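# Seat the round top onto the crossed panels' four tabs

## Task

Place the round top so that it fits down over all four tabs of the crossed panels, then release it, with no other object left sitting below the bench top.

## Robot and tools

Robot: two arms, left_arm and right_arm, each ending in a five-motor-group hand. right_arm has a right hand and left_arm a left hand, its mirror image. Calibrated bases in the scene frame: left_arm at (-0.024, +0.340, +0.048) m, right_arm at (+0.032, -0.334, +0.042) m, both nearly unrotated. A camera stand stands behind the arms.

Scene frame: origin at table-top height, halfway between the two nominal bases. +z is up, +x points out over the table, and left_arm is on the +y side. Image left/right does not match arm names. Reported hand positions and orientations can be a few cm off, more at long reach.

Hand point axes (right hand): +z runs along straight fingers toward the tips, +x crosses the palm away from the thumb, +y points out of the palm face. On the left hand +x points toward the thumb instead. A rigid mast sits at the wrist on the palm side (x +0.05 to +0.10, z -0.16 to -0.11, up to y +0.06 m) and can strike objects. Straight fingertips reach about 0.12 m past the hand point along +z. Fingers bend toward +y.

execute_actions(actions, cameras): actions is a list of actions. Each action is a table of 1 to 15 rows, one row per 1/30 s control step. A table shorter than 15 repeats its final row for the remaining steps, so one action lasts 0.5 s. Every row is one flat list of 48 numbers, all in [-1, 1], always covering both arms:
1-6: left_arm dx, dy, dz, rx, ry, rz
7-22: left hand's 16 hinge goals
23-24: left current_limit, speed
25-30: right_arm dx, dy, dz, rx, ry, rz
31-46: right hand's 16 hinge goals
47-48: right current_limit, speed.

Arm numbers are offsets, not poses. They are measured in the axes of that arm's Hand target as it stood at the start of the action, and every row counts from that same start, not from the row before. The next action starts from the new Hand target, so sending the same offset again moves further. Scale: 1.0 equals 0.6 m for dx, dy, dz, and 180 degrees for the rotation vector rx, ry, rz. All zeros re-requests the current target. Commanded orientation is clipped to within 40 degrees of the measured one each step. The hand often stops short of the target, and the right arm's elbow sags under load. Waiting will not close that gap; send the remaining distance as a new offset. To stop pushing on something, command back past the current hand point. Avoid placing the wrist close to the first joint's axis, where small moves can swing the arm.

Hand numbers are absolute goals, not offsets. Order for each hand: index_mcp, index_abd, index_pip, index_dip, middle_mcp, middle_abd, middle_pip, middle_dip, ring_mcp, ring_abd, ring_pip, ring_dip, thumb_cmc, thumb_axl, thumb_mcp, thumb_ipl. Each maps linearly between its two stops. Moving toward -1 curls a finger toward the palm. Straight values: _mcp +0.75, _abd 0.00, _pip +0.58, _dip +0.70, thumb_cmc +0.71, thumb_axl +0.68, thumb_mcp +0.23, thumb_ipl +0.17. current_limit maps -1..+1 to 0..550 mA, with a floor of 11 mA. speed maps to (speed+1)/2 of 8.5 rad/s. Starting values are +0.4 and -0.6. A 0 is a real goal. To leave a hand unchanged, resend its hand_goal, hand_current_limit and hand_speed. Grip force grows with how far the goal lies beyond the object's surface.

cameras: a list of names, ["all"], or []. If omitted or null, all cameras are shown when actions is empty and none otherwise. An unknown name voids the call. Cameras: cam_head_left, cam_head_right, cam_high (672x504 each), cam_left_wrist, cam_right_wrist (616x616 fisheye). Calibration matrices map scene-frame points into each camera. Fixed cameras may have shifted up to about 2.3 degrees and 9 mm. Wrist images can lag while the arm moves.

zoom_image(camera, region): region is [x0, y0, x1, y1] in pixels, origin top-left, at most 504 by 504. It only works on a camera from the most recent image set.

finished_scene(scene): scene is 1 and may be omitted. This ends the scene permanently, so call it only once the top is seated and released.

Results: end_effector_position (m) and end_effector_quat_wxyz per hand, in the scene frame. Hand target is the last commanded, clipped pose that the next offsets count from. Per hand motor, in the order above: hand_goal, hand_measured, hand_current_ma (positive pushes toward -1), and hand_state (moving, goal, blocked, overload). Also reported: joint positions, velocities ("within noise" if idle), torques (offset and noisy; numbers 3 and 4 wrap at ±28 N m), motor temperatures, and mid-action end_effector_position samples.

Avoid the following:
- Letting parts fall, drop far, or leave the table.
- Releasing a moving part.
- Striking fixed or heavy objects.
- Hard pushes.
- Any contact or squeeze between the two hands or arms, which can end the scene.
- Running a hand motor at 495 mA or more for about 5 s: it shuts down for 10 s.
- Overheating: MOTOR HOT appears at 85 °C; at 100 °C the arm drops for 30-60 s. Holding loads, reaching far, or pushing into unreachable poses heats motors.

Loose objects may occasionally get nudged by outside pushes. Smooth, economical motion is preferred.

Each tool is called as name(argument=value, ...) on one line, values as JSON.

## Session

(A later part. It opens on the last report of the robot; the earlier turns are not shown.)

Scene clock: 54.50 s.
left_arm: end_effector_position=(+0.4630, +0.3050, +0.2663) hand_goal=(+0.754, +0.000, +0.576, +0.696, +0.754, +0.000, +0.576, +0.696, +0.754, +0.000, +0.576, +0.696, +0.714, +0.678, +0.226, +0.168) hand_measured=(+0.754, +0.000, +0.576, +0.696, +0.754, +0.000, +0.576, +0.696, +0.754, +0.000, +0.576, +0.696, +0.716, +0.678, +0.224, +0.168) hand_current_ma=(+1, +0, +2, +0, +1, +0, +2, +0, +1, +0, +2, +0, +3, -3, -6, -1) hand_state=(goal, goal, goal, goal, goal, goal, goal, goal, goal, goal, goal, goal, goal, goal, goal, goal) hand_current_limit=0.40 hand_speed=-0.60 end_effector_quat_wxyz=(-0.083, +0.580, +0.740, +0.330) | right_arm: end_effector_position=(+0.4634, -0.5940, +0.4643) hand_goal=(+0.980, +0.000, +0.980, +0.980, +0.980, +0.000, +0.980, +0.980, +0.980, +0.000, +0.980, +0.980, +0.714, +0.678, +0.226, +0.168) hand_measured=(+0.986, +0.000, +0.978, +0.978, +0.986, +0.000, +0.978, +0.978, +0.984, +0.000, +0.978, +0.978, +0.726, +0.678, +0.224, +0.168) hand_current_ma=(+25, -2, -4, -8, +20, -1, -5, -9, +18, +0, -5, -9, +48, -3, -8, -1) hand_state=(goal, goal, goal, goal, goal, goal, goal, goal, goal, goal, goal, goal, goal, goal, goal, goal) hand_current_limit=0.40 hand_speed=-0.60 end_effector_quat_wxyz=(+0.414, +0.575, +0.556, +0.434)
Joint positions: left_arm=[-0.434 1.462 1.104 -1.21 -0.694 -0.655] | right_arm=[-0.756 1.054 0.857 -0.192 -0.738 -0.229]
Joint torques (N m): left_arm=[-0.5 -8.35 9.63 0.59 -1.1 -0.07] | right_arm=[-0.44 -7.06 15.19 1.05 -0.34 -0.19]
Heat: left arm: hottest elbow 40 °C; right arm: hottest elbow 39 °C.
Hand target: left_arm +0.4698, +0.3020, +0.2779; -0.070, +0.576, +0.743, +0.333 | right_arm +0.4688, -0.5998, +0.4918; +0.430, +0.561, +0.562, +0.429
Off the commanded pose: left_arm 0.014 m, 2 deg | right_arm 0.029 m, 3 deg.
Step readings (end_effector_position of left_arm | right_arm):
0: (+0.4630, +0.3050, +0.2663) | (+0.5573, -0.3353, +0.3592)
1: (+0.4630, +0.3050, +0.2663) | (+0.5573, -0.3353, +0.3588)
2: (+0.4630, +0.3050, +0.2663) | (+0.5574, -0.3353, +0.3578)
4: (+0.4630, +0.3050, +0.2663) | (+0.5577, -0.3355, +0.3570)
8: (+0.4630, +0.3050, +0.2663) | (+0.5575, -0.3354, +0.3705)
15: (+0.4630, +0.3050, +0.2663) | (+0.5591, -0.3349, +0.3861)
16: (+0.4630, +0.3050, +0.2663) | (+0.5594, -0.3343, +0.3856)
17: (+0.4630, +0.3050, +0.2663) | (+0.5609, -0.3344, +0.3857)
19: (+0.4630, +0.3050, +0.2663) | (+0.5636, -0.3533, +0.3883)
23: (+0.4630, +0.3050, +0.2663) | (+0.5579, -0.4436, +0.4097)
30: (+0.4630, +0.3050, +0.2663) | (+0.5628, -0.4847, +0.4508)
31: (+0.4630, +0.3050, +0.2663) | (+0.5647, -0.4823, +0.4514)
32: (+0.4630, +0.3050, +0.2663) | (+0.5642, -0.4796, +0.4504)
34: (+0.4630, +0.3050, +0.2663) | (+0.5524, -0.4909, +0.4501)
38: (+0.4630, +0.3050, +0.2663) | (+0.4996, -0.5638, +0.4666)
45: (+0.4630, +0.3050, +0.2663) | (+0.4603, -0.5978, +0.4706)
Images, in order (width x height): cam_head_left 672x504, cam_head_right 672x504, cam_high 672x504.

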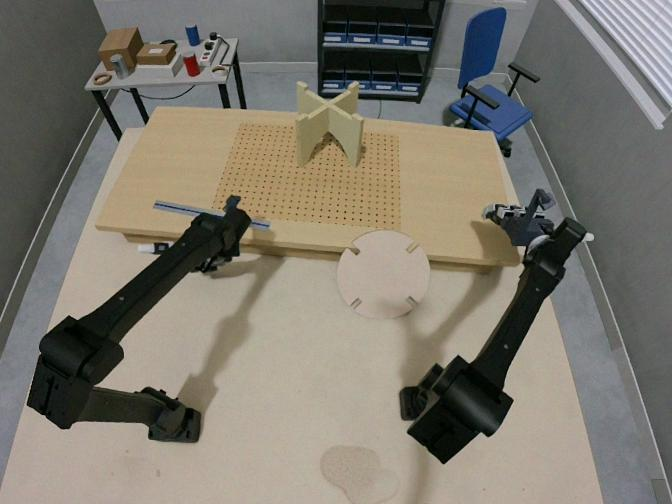

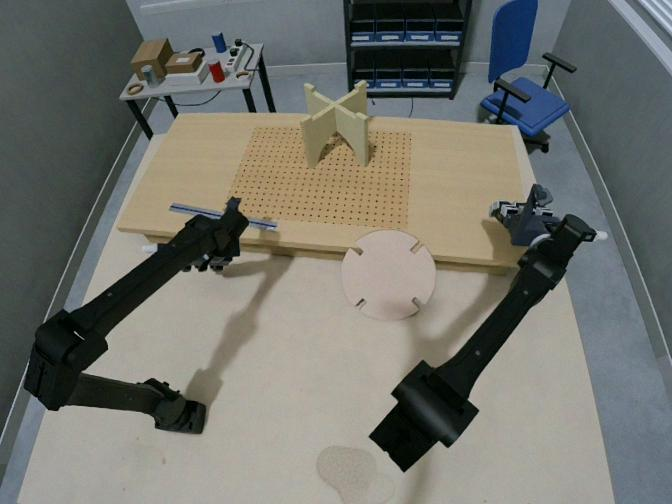

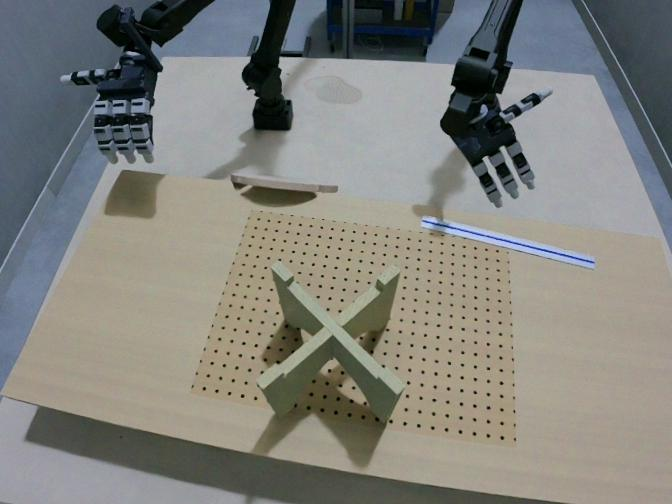

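execute_actions(actions=[[[0.0085,-0.043,-0.148,-0.181,-0.098,-0.0405,0.754,0,0.576,0.696,0.754,0,0.576,0.696,0.754,0,0.576,0.696,-0.571,0.678,0.226,0.168,0.75,-0.6,0,0,0,0,0,0,0.754,0,0.576,0.696,0.754,0,0.576,0.696,0.754,0,0.576,0.696,0.714,0.678,0.226,0.168,0.4,-0.6]],[[0,0,0,-0.181,-0.098,-0.0405,0.754,0,0.576,0.696,0.754,0,0.576,0.696,0.754,0,0.576,0.696,-0.571,0.678,0.226,0.168,0.75,-0.6,0,0,0,0,0,0,0.754,0,0.576,0.696,0.754,0,0.576,0.696,0.754,0,0.576,0.696,0.714,0.678,0.226,0.168,0.4,-0.6]]], cameras=["cam_head_left"])

Scene clock: 62.97 s.
left_arm: end_effector_position=(+0.4145, +0.2506, +0.3359) hand_goal=(+0.754, +0.000, +0.576, +0.696, +0.754, +0.000, +0.576, +0.696, +0.754, +0.000, +0.576, +0.696, -0.570, +0.678, +0.226, +0.168) hand_measured=(+0.762, +0.000, +0.576, +0.696, +0.762, +0.000, +0.576, +0.696, +0.762, +0.000, +0.576, +0.696, -0.566, +0.678, +0.224, +0.168) hand_current_ma=(+33, +0, +2, +0, +31, +0, +2, +0, +34, +0, +2, +0, +14, -3, -9, -1) hand_state=(goal, goal, goal, goal, goal, goal, goal, goal, goal, goal, goal, goal, goal, goal, goal, goal) hand_current_limit=0.75 hand_speed=-0.60 end_effector_quat_wxyz=(+0.480, +0.513, +0.526, +0.480) | right_arm: end_effector_position=(+0.4636, -0.5933, +0.4641) hand_goal=(+0.754, +0.000, +0.576, +0.696, +0.754, +0.000, +0.576, +0.696, +0.754, +0.000, +0.576, +0.696, +0.714, +0.678, +0.226, +0.168) hand_measured=(+0.776, +0.000, +0.582, +0.698, +0.776, +0.000, +0.584, +0.700, +0.774, +0.000, +0.584, +0.700, +0.726, +0.678, +0.224, +0.168) hand_current_ma=(+94, -2, +26, +10, +94, -1, +27, +13, +84, +0, +26, +13, +48, -3, -8, -1) hand_state=(blocked, goal, goal, goal, blocked, goal, goal, goal, goal, goal, goal, goal, goal, goal, goal, goal) hand_current_limit=0.40 hand_speed=-0.60 end_effector_quat_wxyz=(+0.413, +0.575, +0.559, +0.433)
Joint positions: left_arm=[-0.438 1.224 0.377 0.76 -0.431 -0.05] | right_arm=[-0.756 1.054 0.86 -0.202 -0.74 -0.236]
Joint torques (N m): left_arm=[0.15 -3.19 7.24 3.34 -0.12 0.06] | right_arm=[-0.44 -7.18 15.2 1.09 -0.36 -0.22]
Heat: left arm: hottest elbow 41 °C; right arm: hottest elbow 42 °C.
Hand target: left_arm +0.4199, +0.2521, +0.3379; +0.501, +0.500, +0.500, +0.499 | right_arm +0.4688, -0.5998, +0.4919; +0.430, +0.561, +0.562, +0.429
Off the commanded pose: left_arm 0.006 m, 5 deg | right_arm 0.029 m, 3 deg.
Step readings (end_effector_position of left_arm | right_arm):
0: (+0.4630, +0.3050, +0.2663) | (+0.4634, -0.5940, +0.4643)
1: (+0.4632, +0.3048, +0.2668) | (+0.4634, -0.5939, +0.4643)
2: (+0.4640, +0.3036, +0.2690) | (+0.4634, -0.5939, +0.4640)
4: (+0.4578, +0.2964, +0.2764) | (+0.4634, -0.5938, +0.4632)
8: (+0.4260, +0.2715, +0.3102) | (+0.4635, -0.5934, +0.4634)
15: (+0.4134, +0.2581, +0.3498) | (+0.4636, -0.5934, +0.4641)
16: (+0.4140, +0.2564, +0.3472) | (+0.4636, -0.5934, +0.4641)
17: (+0.4154, +0.2546, +0.3440) | (+0.4636, -0.5933, +0.4641)
19: (+0.4156, +0.2522, +0.3371) | (+0.4636, -0.5933, +0.4641)
23: (+0.4086, +0.2529, +0.3255) | (+0.4636, -0.5933, +0.4641)
30: (+0.4102, +0.2545, +0.3413) | (+0.4636, -0.5933, +0.4641)
Images, in order (width x height): cam_head_left 672x504.

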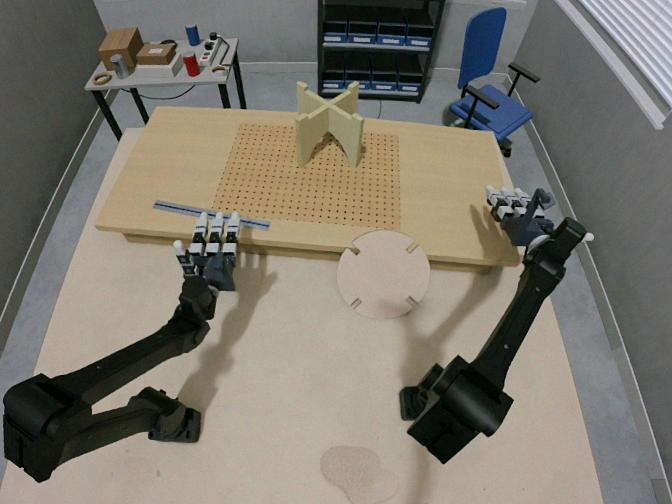

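execute_actions(actions=[[[-0.167,-0.05,-0.15,-0.0698,-0.1558,0.0698,0.754,0,0.576,0.696,0.754,0,0.576,0.696,0.754,0,0.576,0.696,-0.571,0.678,0.226,0.168,0.75,-0.6,0,0,0,0,0,0,0.754,0,0.576,0.696,0.754,0,0.576,0.696,0.754,0,0.576,0.696,0.714,0.678,0.226,0.168,0.4,-0.6]],[[0,0,0,-0.0698,-0.1558,0.0698,0.754,0,0.576,0.696,0.754,0,0.576,0.696,0.754,0,0.576,0.696,-0.571,0.678,0.226,0.168,0.75,-0.6,0,0,0,0,0,0,0.754,0,0.576,0.696,0.754,0,0.576,0.696,0.754,0,0.576,0.696,0.714,0.678,0.226,0.168,0.4,-0.6]],[[0,0,0,-0.0698,-0.1558,0.0698,0.754,0,0.576,0.696,0.754,0,0.576,0.696,0.754,0,0.576,0.696,-0.571,0.678,0.226,0.168,0.75,-0.6,0,0,0,0,0,0,0.754,0,0.576,0.696,0.754,0,0.576,0.696,0.754,0,0.576,0.696,0.714,0.678,0.226,0.168,0.4,-0.6]]], cameras=["cam_head_left","cam_head_right","cam_high"])

Scene clock: 65.23 s.
left_arm: end_effector_position=(+0.3085, +0.1494, +0.2933) hand_goal=(+0.754, +0.000, +0.576, +0.696, +0.754, +0.000, +0.576, +0.696, +0.754, +0.000, +0.576, +0.696, -0.570, +0.678, +0.226, +0.168) hand_measured=(+0.762, -0.004, +0.578, +0.696, +0.762, -0.004, +0.576, +0.696, +0.764, -0.004, +0.576, +0.696, -0.576, +0.678, +0.224, +0.168) hand_current_ma=(+32, -11, +3, +0, +32, -10, +3, +0, +36, -10, +3, +0, -19, -3, -4, -1) hand_state=(goal, goal, goal, goal, goal, goal, goal, goal, goal, goal, goal, goal, goal, goal, goal, goal) hand_current_limit=0.75 hand_speed=-0.60 end_effector_quat_wxyz=(+0.661, +0.668, -0.094, +0.330) | right_arm: end_effector_position=(+0.4636, -0.5933, +0.4641) hand_goal=(+0.754, +0.000, +0.576, +0.696, +0.754, +0.000, +0.576, +0.696, +0.754, +0.000, +0.576, +0.696, +0.714, +0.678, +0.226, +0.168) hand_measured=(+0.776, +0.000, +0.582, +0.698, +0.776, +0.000, +0.584, +0.700, +0.774, +0.000, +0.584, +0.700, +0.726, +0.678, +0.224, +0.168) hand_current_ma=(+94, -2, +26, +10, +94, -1, +27, +13, +84, +0, +26, +13, +48, -3, -8, -1) hand_state=(blocked, goal, goal, goal, blocked, goal, goal, goal, goal, goal, goal, goal, goal, goal, goal, goal) hand_current_limit=0.40 hand_speed=-0.60 end_effector_quat_wxyz=(+0.413, +0.575, +0.559, +0.433)
Joint positions: left_arm=[-0.097 1.69 0.391 1.527 1.16 0.394] | right_arm=[-0.756 1.054 0.86 -0.202 -0.74 -0.236]
Joint torques (N m): left_arm=[-1.08 -7.3 3.1 1.72 -0.5 -0.21] | right_arm=[-0.44 -7.18 15.21 1.09 -0.35 -0.23]
Heat: left arm: hottest elbow 41 °C; right arm: hottest elbow 42 °C.
Hand target: left_arm +0.3053, +0.1476, +0.2983; +0.663, +0.665, -0.097, +0.329 (last step not sent: back at the drive's target) | right_arm +0.4688, -0.5998, +0.4919; +0.430, +0.561, +0.562, +0.429
Off the commanded pose: left_arm 0.026 m, 23 deg | right_arm 0.029 m, 3 deg.
Step readings (end_effector_position of left_arm | right_arm):
0: (+0.4145, +0.2505, +0.3359) | (+0.4636, -0.5933, +0.4641)
1: (+0.4141, +0.2491, +0.3358) | (+0.4636, -0.5933, +0.4641)
2: (+0.4104, +0.2413, +0.3360) | (+0.4636, -0.5933, +0.4641)
4: (+0.3910, +0.2169, +0.3341) | (+0.4636, -0.5933, +0.4641)
8: (+0.3411, +0.1736, +0.3142) | (+0.4636, -0.5933, +0.4641)
15: (+0.3275, +0.1533, +0.2952) | (+0.4636, -0.5933, +0.4641)
16: (+0.3259, +0.1509, +0.2938) | (+0.4636, -0.5933, +0.4641)
17: (+0.3200, +0.1426, +0.2925) | (+0.4636, -0.5933, +0.4641)
19: (+0.3094, +0.1373, +0.2912) | (+0.4636, -0.5933, +0.4641)
23: (+0.3094, +0.1537, +0.2910) | (+0.4636, -0.5933, +0.4641)
30: (+0.3261, +0.1553, +0.2997) | (+0.4636, -0.5933, +0.4641)
31: (+0.3246, +0.1536, +0.3003) | (+0.4636, -0.5933, +0.4641)
32: (+0.3155, +0.1495, +0.2999) | (+0.4636, -0.5933, +0.4641)
34: (+0.3015, +0.1477, +0.2971) | (+0.4636, -0.5933, +0.4641) HELD (not all sent) left_arm
38: (+0.3192, +0.1545, +0.2993) | (+0.4636, -0.5933, +0.4641) HELD (not all sent) left_arm
45: (+0.3083, +0.1497, +0.2925) | (+0.4636, -0.5933, +0.4641) HELD (not all sent) left_arm
HELD (not all sent) left_arm: steps 34 to 45.
pose unreachable (left arm): on one or more control steps of this call, first in action 2 (counted from 0), this arm could not follow its commanded pose, so it was not sent that pose on those steps. It may still have moved: this result reports where it is.
cause: moving toward the commanded pose would bring two parts of the arm too close to each other (joints 4 (wrist pitch) to 6 (wrist roll) lie between them).
Images, in order (width x height): cam_head_left 672x504, cam_head_right 672x504, cam_high 672x504.

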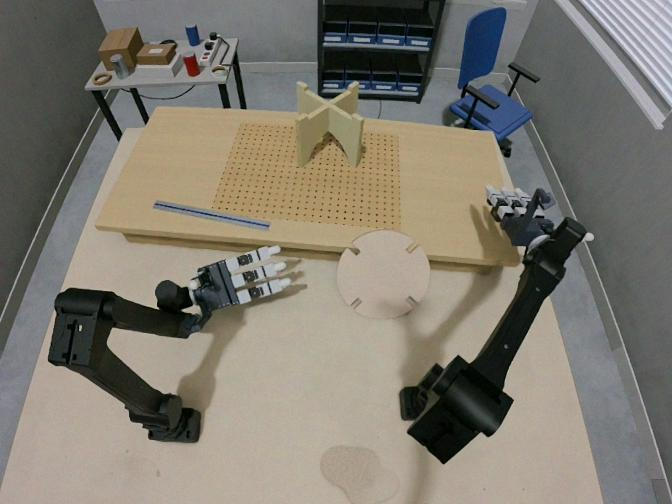

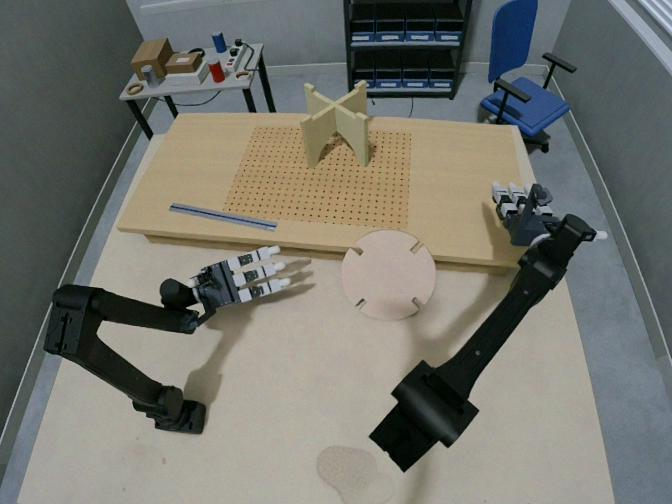

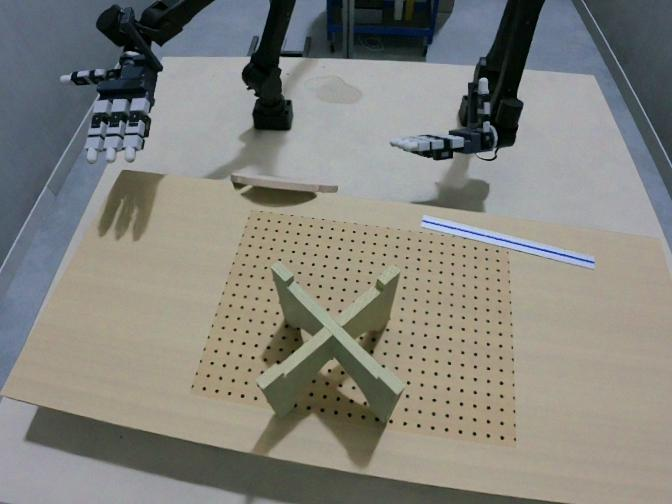

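execute_actions(actions=[[[-0.027,-0.067,0.241,0,0,0,0.754,0,0.576,0.696,0.754,0,0.576,0.696,0.754,0,0.576,0.696,-0.571,0.678,0.226,0.168,0.75,-0.6,0,0,0,0,0,0,0.754,0,0.576,0.696,0.754,0,0.576,0.696,0.754,0,0.576,0.696,0.714,0.678,0.226,0.168,0.4,-0.6]],[[0,0,0,-0.0447,-0.0975,0.0713,0.754,0,0.576,0.696,0.754,0,0.576,0.696,0.754,0,0.576,0.696,-0.571,0.678,0.226,0.168,0.75,-0.6,0,0,0,0,0,0,0.754,0,0.576,0.696,0.754,0,0.576,0.696,0.754,0,0.576,0.696,0.714,0.678,0.226,0.168,0.4,-0.6]]], cameras=["cam_head_left","cam_head_right","cam_high"])

Scene clock: 67.73 s.
left_arm: end_effector_position=(+0.3545, +0.0123, +0.2540) hand_goal=(+0.754, +0.000, +0.576, +0.696, +0.754, +0.000, +0.576, +0.696, +0.754, +0.000, +0.576, +0.696, -0.570, +0.678, +0.226, +0.168) hand_measured=(+0.764, -0.002, +0.578, +0.696, +0.764, -0.002, +0.578, +0.696, +0.764, -0.002, +0.576, +0.696, -0.576, +0.678, +0.226, +0.168) hand_current_ma=(+41, -7, +4, +0, +38, -7, +3, +0, +40, -7, +3, +0, -19, -3, +1, -1) hand_state=(goal, goal, goal, goal, goal, goal, goal, goal, goal, goal, goal, goal, goal, goal, goal, goal) hand_current_limit=0.75 hand_speed=-0.60 end_effector_quat_wxyz=(+0.654, +0.651, -0.275, +0.272) | right_arm: end_effector_position=(+0.4636, -0.5933, +0.4641) hand_goal=(+0.754, +0.000, +0.576, +0.696, +0.754, +0.000, +0.576, +0.696, +0.754, +0.000, +0.576, +0.696, +0.714, +0.678, +0.226, +0.168) hand_measured=(+0.776, +0.000, +0.582, +0.698, +0.776, +0.000, +0.584, +0.700, +0.774, +0.000, +0.584, +0.700, +0.726, +0.678, +0.224, +0.168) hand_current_ma=(+94, -2, +26, +10, +94, -1, +27, +13, +84, +0, +26, +13, +48, -3, -8, -1) hand_state=(blocked, goal, goal, goal, blocked, goal, goal, goal, goal, goal, goal, goal, goal, goal, goal, goal) hand_current_limit=0.40 hand_speed=-0.60 end_effector_quat_wxyz=(+0.413, +0.575, +0.559, +0.433)
Joint positions: left_arm=[-0.367 1.886 0.787 1.104 1.227 0.788] | right_arm=[-0.756 1.054 0.86 -0.202 -0.74 -0.236]
Joint torques (N m): left_arm=[-0.44 -12.81 7.12 1.4 -0.11 -0.04] | right_arm=[-0.44 -7.12 15.21 1.09 -0.35 -0.22]
Heat: left arm: hottest elbow 41 °C; right arm: hottest elbow 41 °C.
Hand target: left_arm +0.3604, +0.0100, +0.2700; +0.644, +0.645, -0.293, +0.288 | right_arm +0.4688, -0.5998, +0.4919; +0.430, +0.561, +0.562, +0.429
Off the commanded pose: left_arm 0.017 m, 3 deg | right_arm 0.029 m, 3 deg.
Step readings (end_effector_position of left_arm | right_arm):
0: (+0.3085, +0.1494, +0.2933) | (+0.4636, -0.5933, +0.4641)
1: (+0.3095, +0.1492, +0.2935) | (+0.4636, -0.5933, +0.4641)
2: (+0.3143, +0.1462, +0.2940) | (+0.4636, -0.5933, +0.4641)
4: (+0.3240, +0.1236, +0.2924) | (+0.4636, -0.5933, +0.4641)
8: (+0.3290, +0.0554, +0.2789) | (+0.4636, -0.5933, +0.4641)
15: (+0.3452, +0.0159, +0.2655) | (+0.4636, -0.5933, +0.4641)
16: (+0.3456, +0.0146, +0.2664) | (+0.4636, -0.5933, +0.4641)
17: (+0.3410, +0.0137, +0.2670) | (+0.4636, -0.5933, +0.4641)
19: (+0.3343, +0.0142, +0.2678) | (+0.4636, -0.5933, +0.4641)
23: (+0.3471, +0.0151, +0.2699) | (+0.4636, -0.5933, +0.4641)
30: (+0.3564, +0.0140, +0.2636) | (+0.4636, -0.5933, +0.4641)
Images, in order (width x height): cam_head_left 672x504, cam_head_right 672x504, cam_high 672x504.

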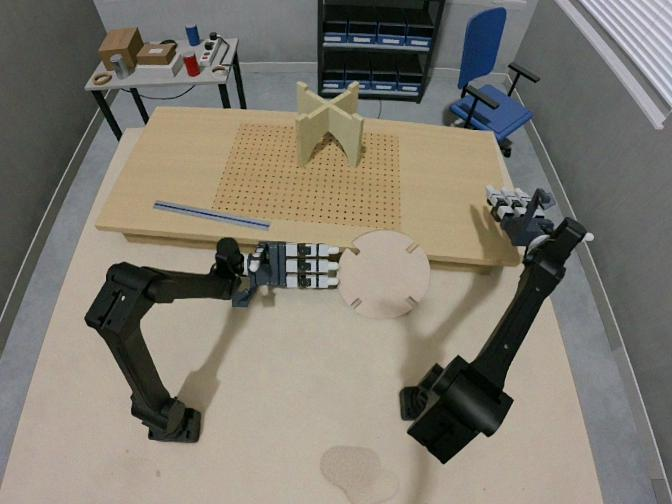

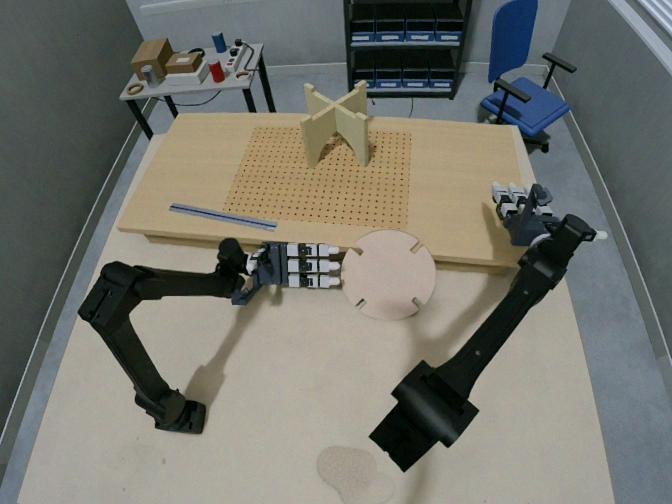

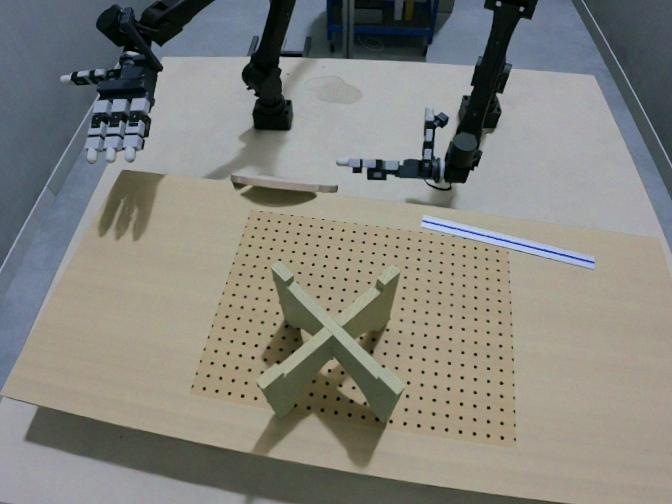

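zoom_image(camera="cam_head_left", region=[200, 210, 440, 330])

zoom_image(camera="cam_high", region=[220, 90, 500, 230])

Scaled by 2.100 from the camera's 672x504 image, which has a finer 960x720 frame.

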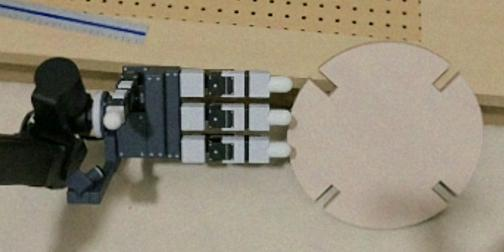

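Scaled by 1.800 from the camera's 672x504 image, which has a finer 960x720 frame.

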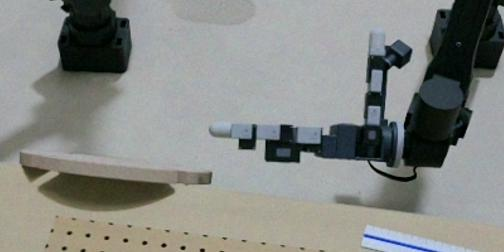

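execute_actions(actions=[[[-0.105,-0.0177,-0.0383,0,0,0,0.754,0,0.576,0.696,0.754,0,0.576,0.696,0.754,0,0.576,0.696,-0.571,0.678,0.226,0.168,0.75,-0.6,0,0,0,0,0,0,0.754,0,0.576,0.696,0.754,0,0.576,0.696,0.754,0,0.576,0.696,0.714,0.678,0.226,0.168,0.4,-0.6]],[[-0.05,-0.0443,0,0,0,0,0.754,0,0.576,0.696,0.754,0,0.576,0.696,0.754,0,0.576,0.696,-0.571,0.678,0.226,0.168,0.75,-0.6,0,0,0,0,0,0,0.754,0,0.576,0.696,0.754,0,0.576,0.696,0.754,0,0.576,0.696,0.714,0.678,0.226,0.168,0.4,-0.6]]], cameras=["cam_head_left","cam_high"])

zoom_image(camera="cam_head_left", region=[200, 210, 440, 330])

zoom_image(camera="cam_high", region=[220, 100, 500, 240])

Scene clock: 71.93 s.
left_arm: end_effector_position=(+0.3200, +0.0319, +0.1736) hand_goal=(+0.754, +0.000, +0.576, +0.696, +0.754, +0.000, +0.576, +0.696, +0.754, +0.000, +0.576, +0.696, -0.570, +0.678, +0.226, +0.168) hand_measured=(+0.764, -0.002, +0.578, +0.696, +0.764, -0.002, +0.578, +0.696, +0.764, -0.002, +0.576, +0.696, -0.576, +0.678, +0.226, +0.168) hand_current_ma=(+41, -7, +4, +0, +38, -7, +3, +0, +40, -7, +3, +0, -19, -3, +1, -1) hand_state=(goal, goal, goal, goal, goal, goal, goal, goal, goal, goal, goal, goal, goal, goal, goal, goal) hand_current_limit=0.75 hand_speed=-0.60 end_effector_quat_wxyz=(+0.644, +0.650, -0.291, +0.278) | right_arm: end_effector_position=(+0.4636, -0.5933, +0.4641) hand_goal=(+0.754, +0.000, +0.576, +0.696, +0.754, +0.000, +0.576, +0.696, +0.754, +0.000, +0.576, +0.696, +0.714, +0.678, +0.226, +0.168) hand_measured=(+0.776, +0.000, +0.582, +0.698, +0.776, +0.000, +0.584, +0.700, +0.774, +0.000, +0.584, +0.700, +0.726, +0.678, +0.224, +0.168) hand_current_ma=(+94, -2, +26, +10, +94, -1, +27, +13, +84, +0, +26, +13, +48, -3, -8, -1) hand_state=(blocked, goal, goal, goal, blocked, goal, goal, goal, goal, goal, goal, goal, goal, goal, goal, goal) hand_current_limit=0.40 hand_speed=-0.60 end_effector_quat_wxyz=(+0.413, +0.575, +0.559, +0.433)
Joint positions: left_arm=[-0.346 2.067 0.707 1.309 1.255 0.877] | right_arm=[-0.756 1.054 0.86 -0.202 -0.74 -0.236]
Joint torques (N m): left_arm=[-0.03 -10.52 4.12 2.47 -0.08 -0.24] | right_arm=[-0.5 -7.12 15.21 1.09 -0.36 -0.22]
Heat: left arm: hottest elbow 41 °C; right arm: hottest elbow 41 °C.
Hand target: left_arm +0.3268, +0.0334, +0.1759; +0.644, +0.645, -0.293, +0.288 | right_arm +0.4688, -0.5998, +0.4919; +0.430, +0.561, +0.562, +0.429
Off the commanded pose: left_arm 0.007 m, 1 deg | right_arm 0.029 m, 3 deg.
Step readings (end_effector_position of left_arm | right_arm):
0: (+0.3545, +0.0123, +0.2540) | (+0.4636, -0.5933, +0.4641)
1: (+0.3542, +0.0123, +0.2540) | (+0.4636, -0.5933, +0.4641)
2: (+0.3529, +0.0126, +0.2537) | (+0.4636, -0.5933, +0.4641)
4: (+0.3471, +0.0153, +0.2514) | (+0.4636, -0.5933, +0.4641)
8: (+0.3311, +0.0244, +0.2355) | (+0.4636, -0.5933, +0.4641)
15: (+0.3269, +0.0293, +0.2178) | (+0.4636, -0.5933, +0.4641)
16: (+0.3268, +0.0295, +0.2177) | (+0.4636, -0.5933, +0.4641)
17: (+0.3260, +0.0296, +0.2170) | (+0.4636, -0.5933, +0.4641)
19: (+0.3245, +0.0301, +0.2117) | (+0.4636, -0.5933, +0.4641)
23: (+0.3232, +0.0307, +0.1874) | (+0.4636, -0.5933, +0.4641)
30: (+0.3210, +0.0316, +0.1720) | (+0.4636, -0.5933, +0.4641)
Images, in order (width x height): cam_head_left 672x504, cam_high 672x504.

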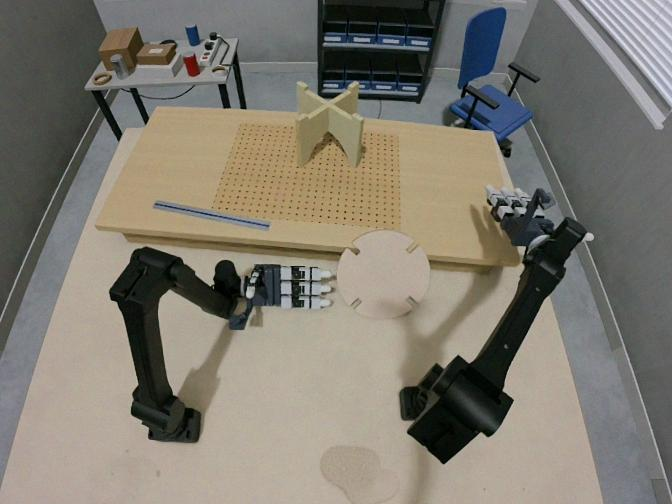

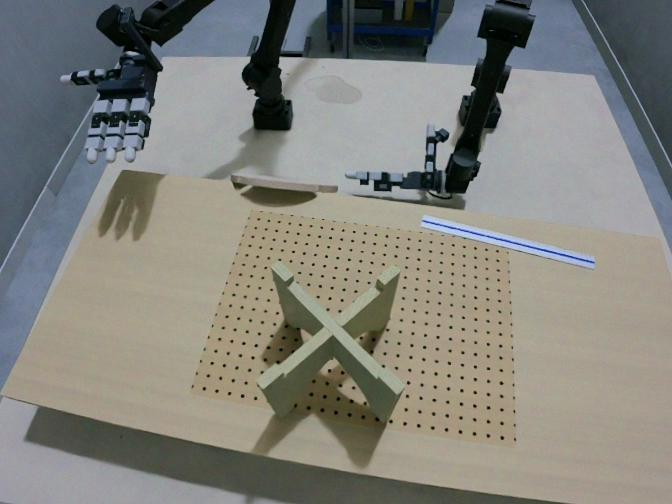

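Scaled by 2.100 from the camera's 672x504 image, which has a finer 960x720 frame.

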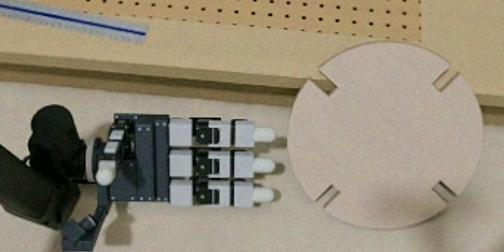

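Scaled by 1.800 from the camera's 672x504 image, which has a finer 960x720 frame.

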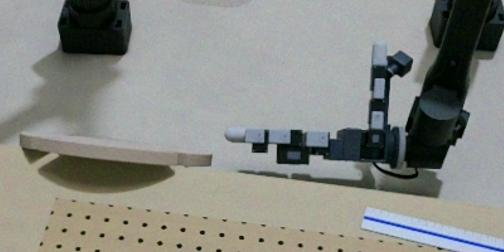

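execute_actions(actions=[[[0.0046,-0.042,0,0,0,0,0.754,0,0.576,0.696,0.754,0,0.576,0.696,0.754,0,0.576,0.696,-0.571,0.678,0.226,0.168,0.75,-0.6,0,0,0,0,0,0,0.754,0,0.576,0.696,0.754,0,0.576,0.696,0.754,0,0.576,0.696,0.714,0.678,0.226,0.168,0.4,-0.6]],[[0.0046,-0.042,0,0,0,0,0.754,0,0.576,0.696,0.754,0,0.576,0.696,0.754,0,0.576,0.696,-0.571,0.678,0.226,0.168,0.75,-0.6,0,0,0,0,0,0,0.754,0,0.576,0.696,0.754,0,0.576,0.696,0.754,0,0.576,0.696,0.714,0.678,0.226,0.168,0.4,-0.6]]], cameras=["cam_head_left","cam_high"])

zoom_image(camera="cam_head_left", region=[200, 210, 440, 330])

zoom_image(camera="cam_high", region=[220, 140, 460, 240])

Scene clock: 73.77 s.
left_arm: end_effector_position=(+0.3590, +0.0328, +0.1468) hand_goal=(+0.754, +0.000, +0.576, +0.696, +0.754, +0.000, +0.576, +0.696, +0.754, +0.000, +0.576, +0.696, -0.570, +0.678, +0.226, +0.168) hand_measured=(+0.764, -0.002, +0.578, +0.696, +0.764, -0.002, +0.578, +0.696, +0.764, -0.002, +0.576, +0.696, -0.576, +0.678, +0.226, +0.168) hand_current_ma=(+41, -7, +4, +0, +38, -7, +3, +0, +40, -7, +3, +0, -19, -3, +1, -1) hand_state=(goal, goal, goal, goal, goal, goal, goal, goal, goal, goal, goal, goal, goal, goal, goal, goal) hand_current_limit=0.75 hand_speed=-0.60 end_effector_quat_wxyz=(+0.644, +0.649, -0.291, +0.282) | right_arm: end_effector_position=(+0.4636, -0.5933, +0.4641) hand_goal=(+0.754, +0.000, +0.576, +0.696, +0.754, +0.000, +0.576, +0.696, +0.754, +0.000, +0.576, +0.696, +0.714, +0.678, +0.226, +0.168) hand_measured=(+0.776, +0.000, +0.582, +0.698, +0.776, +0.000, +0.584, +0.700, +0.774, +0.000, +0.584, +0.700, +0.726, +0.678, +0.224, +0.168) hand_current_ma=(+94, -2, +26, +10, +94, -1, +27, +13, +84, +0, +26, +13, +48, -3, -8, -1) hand_state=(blocked, goal, goal, goal, blocked, goal, goal, goal, goal, goal, goal, goal, goal, goal, goal, goal) hand_current_limit=0.40 hand_speed=-0.60 end_effector_quat_wxyz=(+0.413, +0.575, +0.559, +0.433)
Joint positions: left_arm=[-0.317 2.18 0.832 1.309 1.282 0.872] | right_arm=[-0.756 1.054 0.86 -0.202 -0.74 -0.236]
Joint torques (N m): left_arm=[-0.15 -11.52 4.92 2.07 -0.05 -0.23] | right_arm=[-0.44 -7.18 15.2 1.09 -0.35 -0.22]
Heat: left arm: hottest elbow 41 °C; right arm: hottest elbow 42 °C.
Hand target: left_arm +0.3681, +0.0332, +0.1465; +0.644, +0.645, -0.293, +0.288 | right_arm +0.4688, -0.5998, +0.4919; +0.430, +0.561, +0.562, +0.429
Off the commanded pose: left_arm 0.009 m, 1 deg | right_arm 0.029 m, 3 deg.
Step readings (end_effector_position of left_arm | right_arm):
0: (+0.3200, +0.0320, +0.1736) | (+0.4636, -0.5933, +0.4641)
1: (+0.3200, +0.0320, +0.1736) | (+0.4636, -0.5933, +0.4641)
2: (+0.3201, +0.0321, +0.1735) | (+0.4636, -0.5933, +0.4641)
4: (+0.3239, +0.0328, +0.1718) | (+0.4636, -0.5933, +0.4641)
8: (+0.3349, +0.0316, +0.1651) | (+0.4636, -0.5933, +0.4641)
15: (+0.3390, +0.0331, +0.1603) | (+0.4636, -0.5933, +0.4641)
16: (+0.3391, +0.0331, +0.1605) | (+0.4636, -0.5933, +0.4641)
17: (+0.3395, +0.0331, +0.1602) | (+0.4636, -0.5933, +0.4641)
19: (+0.3440, +0.0327, +0.1583) | (+0.4636, -0.5933, +0.4641)
23: (+0.3559, +0.0315, +0.1514) | (+0.4636, -0.5933, +0.4641)
30: (+0.3589, +0.0328, +0.1467) | (+0.4636, -0.5933, +0.4641)
Images, in order (width x height): cam_head_left 672x504, cam_high 672x504.

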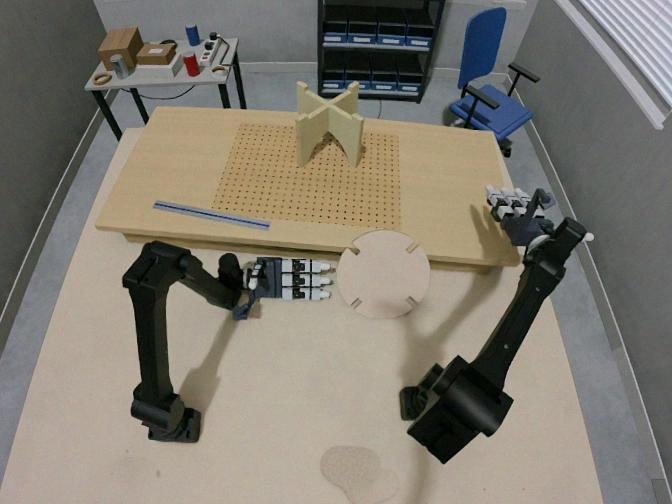

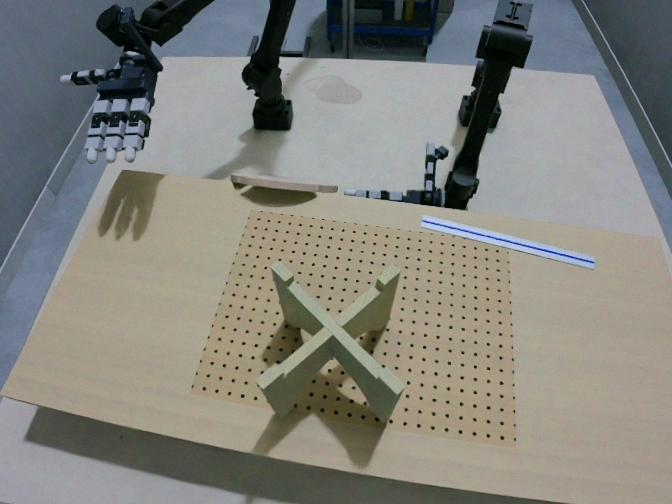

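Scaled by 2.100 from the camera's 672x504 image, which has a finer 960x720 frame.

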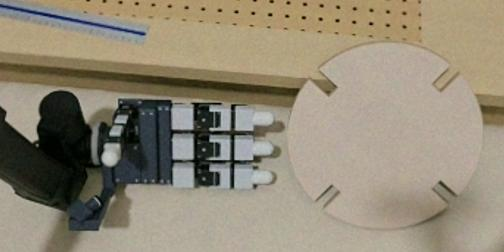

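Scaled by 2.100 from the camera's 672x504 image, which has a finer 960x720 frame.

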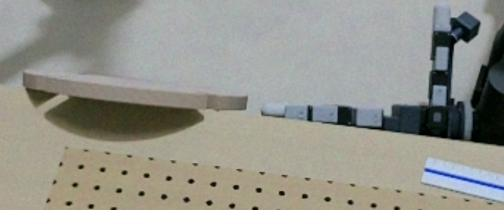

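execute_actions(actions=[[[0,-0.027,0,0,0,0,0.754,0,0.576,0.696,0.754,0,0.576,0.696,0.754,0,0.576,0.696,-0.571,0.678,0.226,0.168,0.75,-0.6,0,0,0,0,0,0,0.754,0,0.576,0.696,0.754,0,0.576,0.696,0.754,0,0.576,0.696,0.714,0.678,0.226,0.168,0.4,-0.6]]], cameras=["cam_high","cam_left_wrist"])

zoom_image(camera="cam_high", region=[220, 140, 460, 240])

Scene clock: 75.17 s.
left_arm: end_effector_position=(+0.3708, +0.0321, +0.1369) hand_goal=(+0.754, +0.000, +0.576, +0.696, +0.754, +0.000, +0.576, +0.696, +0.754, +0.000, +0.576, +0.696, -0.570, +0.678, +0.226, +0.168) hand_measured=(+0.764, -0.002, +0.578, +0.696, +0.764, -0.002, +0.578, +0.696, +0.764, -0.002, +0.576, +0.696, -0.576, +0.678, +0.226, +0.168) hand_current_ma=(+41, -7, +4, +0, +38, -7, +3, +0, +40, -7, +3, +0, -19, -3, +1, -1) hand_state=(goal, goal, goal, goal, goal, goal, goal, goal, goal, goal, goal, goal, goal, goal, goal, goal) hand_current_limit=0.75 hand_speed=-0.60 end_effector_quat_wxyz=(+0.645, +0.647, -0.293, +0.283) | right_arm: end_effector_position=(+0.4636, -0.5933, +0.4641) hand_goal=(+0.754, +0.000, +0.576, +0.696, +0.754, +0.000, +0.576, +0.696, +0.754, +0.000, +0.576, +0.696, +0.714, +0.678, +0.226, +0.168) hand_measured=(+0.776, +0.000, +0.582, +0.698, +0.776, +0.000, +0.584, +0.700, +0.774, +0.000, +0.584, +0.700, +0.726, +0.678, +0.224, +0.168) hand_current_ma=(+94, -2, +26, +10, +94, -1, +27, +13, +84, +0, +26, +13, +48, -3, -8, -1) hand_state=(blocked, goal, goal, goal, blocked, goal, goal, goal, goal, goal, goal, goal, goal, goal, goal, goal) hand_current_limit=0.40 hand_speed=-0.60 end_effector_quat_wxyz=(+0.413, +0.575, +0.559, +0.433)
Joint positions: left_arm=[-0.311 2.219 0.876 1.309 1.289 0.871] | right_arm=[-0.756 1.054 0.86 -0.202 -0.74 -0.236]
Joint torques (N m): left_arm=[0.03 -11.93 4.85 1.91 -0.05 -0.24] | right_arm=[-0.5 -7.18 15.21 1.07 -0.35 -0.23]
Heat: left arm: hottest elbow 41 °C; right arm: hottest elbow 42 °C.
Hand target: left_arm +0.3802, +0.0332, +0.1357; +0.644, +0.645, -0.293, +0.288 | right_arm +0.4688, -0.5998, +0.4919; +0.430, +0.561, +0.562, +0.429
Off the commanded pose: left_arm 0.010 m, 1 deg | right_arm 0.029 m, 3 deg.
Step readings (end_effector_position of left_arm | right_arm):
0: (+0.3591, +0.0328, +0.1468) | (+0.4636, -0.5933, +0.4641)
1: (+0.3591, +0.0328, +0.1469) | (+0.4636, -0.5933, +0.4641)
2: (+0.3594, +0.0327, +0.1467) | (+0.4636, -0.5933, +0.4641)
4: (+0.3621, +0.0322, +0.1455) | (+0.4636, -0.5933, +0.4641)
8: (+0.3692, +0.0311, +0.1405) | (+0.4636, -0.5933, +0.4641)
15: (+0.3708, +0.0321, +0.1369) | (+0.4636, -0.5933, +0.4641)
camera_calibration:
cam_left_wrist: T_world_to_cam=[[-0.0955851, 0.0275234, -0.995041, 0.136207], [0.680525, 0.731333, -0.0451432, -0.316102], [0.726463, -0.681465, -0.0886349, -0.115129], [0, 0, 0, 1]] pos_world=[0.311772, 0.14897, 0.111057]
Images, in order (width x height): cam_high 672x504, cam_left_wrist 616x616.

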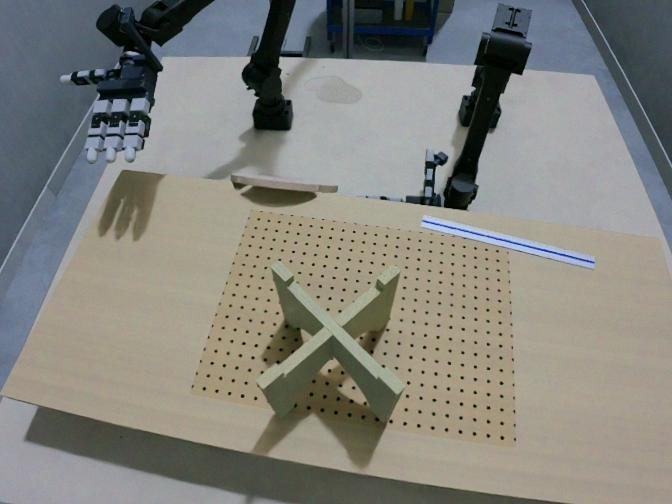

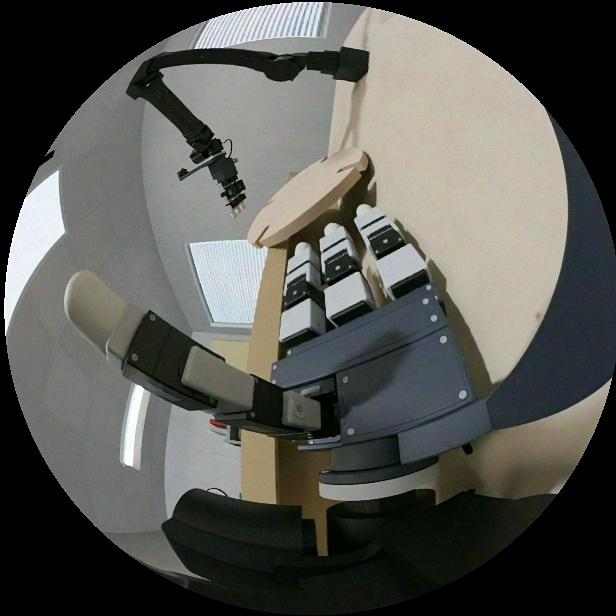

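Scaled by 2.100 from the camera's 672x504 image, which has a finer 960x720 frame.

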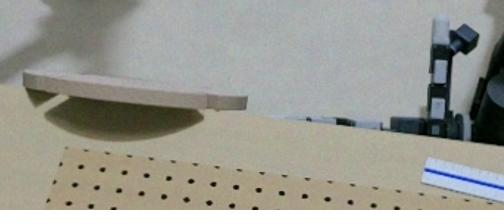

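execute_actions(actions=[])

Scene clock: 76.03 s.
left_arm: end_effector_position=(+0.3708, +0.0321, +0.1369) hand_goal=(+0.754, +0.000, +0.576, +0.696, +0.754, +0.000, +0.576, +0.696, +0.754, +0.000, +0.576, +0.696, -0.570, +0.678, +0.226, +0.168) hand_measured=(+0.764, -0.002, +0.578, +0.696, +0.764, -0.002, +0.578, +0.696, +0.764, -0.002, +0.576, +0.696, -0.576, +0.678, +0.226, +0.168) hand_current_ma=(+41, -7, +4, +0, +38, -7, +3, +0, +40, -7, +3, +0, -19, -3, +1, -1) hand_state=(goal, goal, goal, goal, goal, goal, goal, goal, goal, goal, goal, goal, goal, goal, goal, goal) hand_current_limit=0.75 hand_speed=-0.60 end_effector_quat_wxyz=(+0.645, +0.647, -0.293, +0.283) | right_arm: end_effector_position=(+0.4636, -0.5933, +0.4641) hand_goal=(+0.754, +0.000, +0.576, +0.696, +0.754, +0.000, +0.576, +0.696, +0.754, +0.000, +0.576, +0.696, +0.714, +0.678, +0.226, +0.168) hand_measured=(+0.776, +0.000, +0.582, +0.698, +0.776, +0.000, +0.584, +0.700, +0.774, +0.000, +0.584, +0.700, +0.726, +0.678, +0.224, +0.168) hand_current_ma=(+94, -2, +26, +10, +94, -1, +27, +13, +84, +0, +26, +13, +48, -3, -8, -1) hand_state=(blocked, goal, goal, goal, blocked, goal, goal, goal, goal, goal, goal, goal, goal, goal, goal, goal) hand_current_limit=0.40 hand_speed=-0.60 end_effector_quat_wxyz=(+0.413, +0.575, +0.559, +0.433)
Joint positions: left_arm=[-0.311 2.219 0.876 1.309 1.289 0.871] | right_arm=[-0.756 1.054 0.86 -0.202 -0.74 -0.236]
Joint velocities: within noise
Joint torques (N m): left_arm=[0.03 -12.04 4.88 1.95 -0.06 -0.22] | right_arm=[-0.5 -7.24 15.21 1.09 -0.36 -0.22]
Motor temperatures (°C): left_arm=[32 38 41 33 30 28] | right_arm=[30 33 42 30 31 30]
Heat: left arm: hottest elbow 41 °C; right arm: hottest elbow 42 °C.
Hand target: left_arm +0.3802, +0.0332, +0.1357; +0.644, +0.645, -0.293, +0.288 | right_arm +0.4688, -0.5998, +0.4919; +0.430, +0.561, +0.562, +0.429
Off the commanded pose: left_arm 0.010 m, 1 deg | right_arm 0.029 m, 3 deg.
camera_calibration:
cam_left_wrist: T_world_to_cam=[[-0.0955851, 0.0275234, -0.995041, 0.136207], [0.680525, 0.731333, -0.0451432, -0.316102], [0.726463, -0.681465, -0.0886349, -0.115129], [0, 0, 0, 1]] pos_world=[0.311772, 0.14897, 0.111057]
cam_right_wrist: T_world_to_cam=[[0.241647, -0.786223, 0.568736, -0.800529], [-0.838004, -0.464588, -0.286194, 0.199455], [0.48924, -0.407445, -0.771124, 0.0100749], [0, 0, 0, 1]] pos_world=[0.35566, -0.532624, 0.520141]

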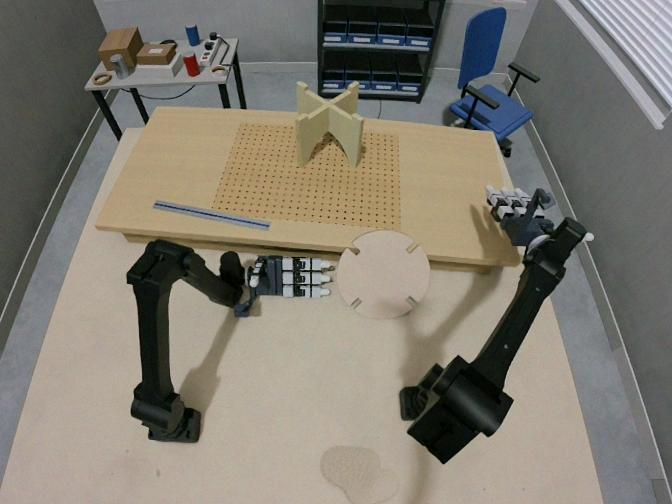

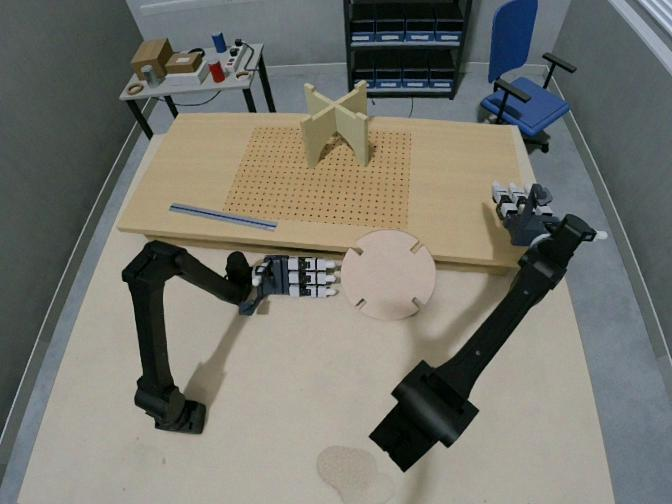

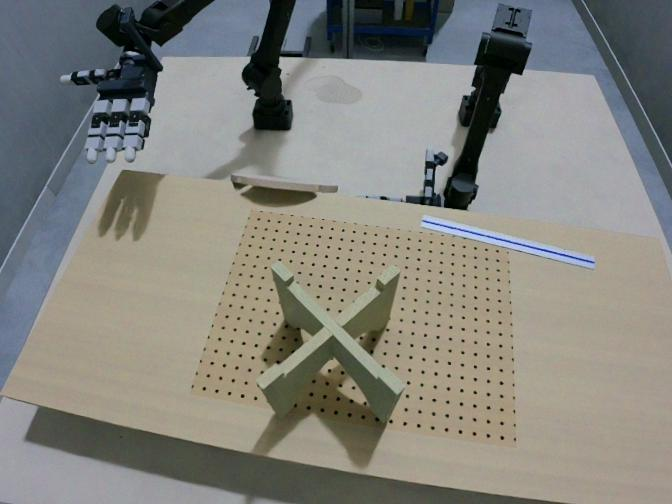

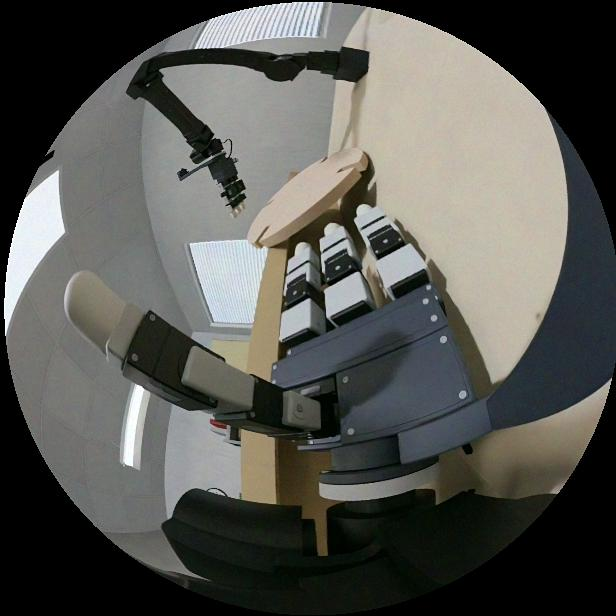

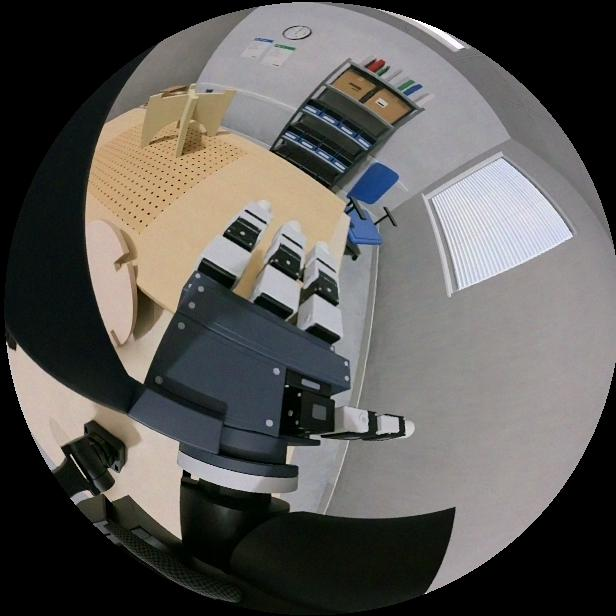

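zoom_image(camera="cam_left_wrist", region=[220, 120, 460, 360])

zoom_image(camera="cam_high", region=[200, 140, 480, 230])

Scaled by 2.100 from the camera's 616x616 image, which has a finer 880x880 frame.

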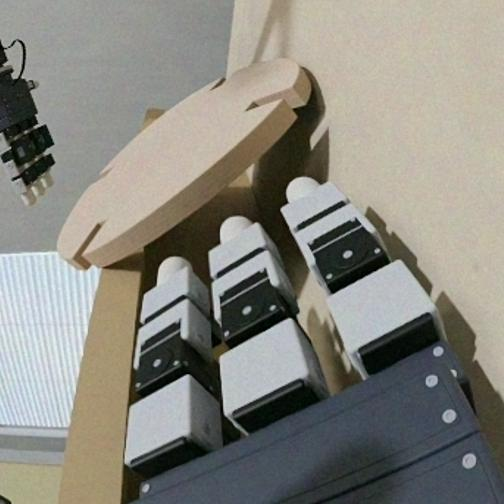

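Scaled by 1.800 from the camera's 672x504 image, which has a finer 960x720 frame.

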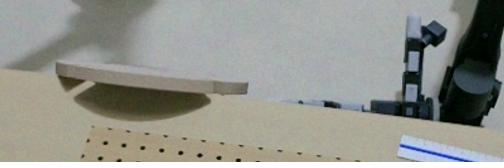

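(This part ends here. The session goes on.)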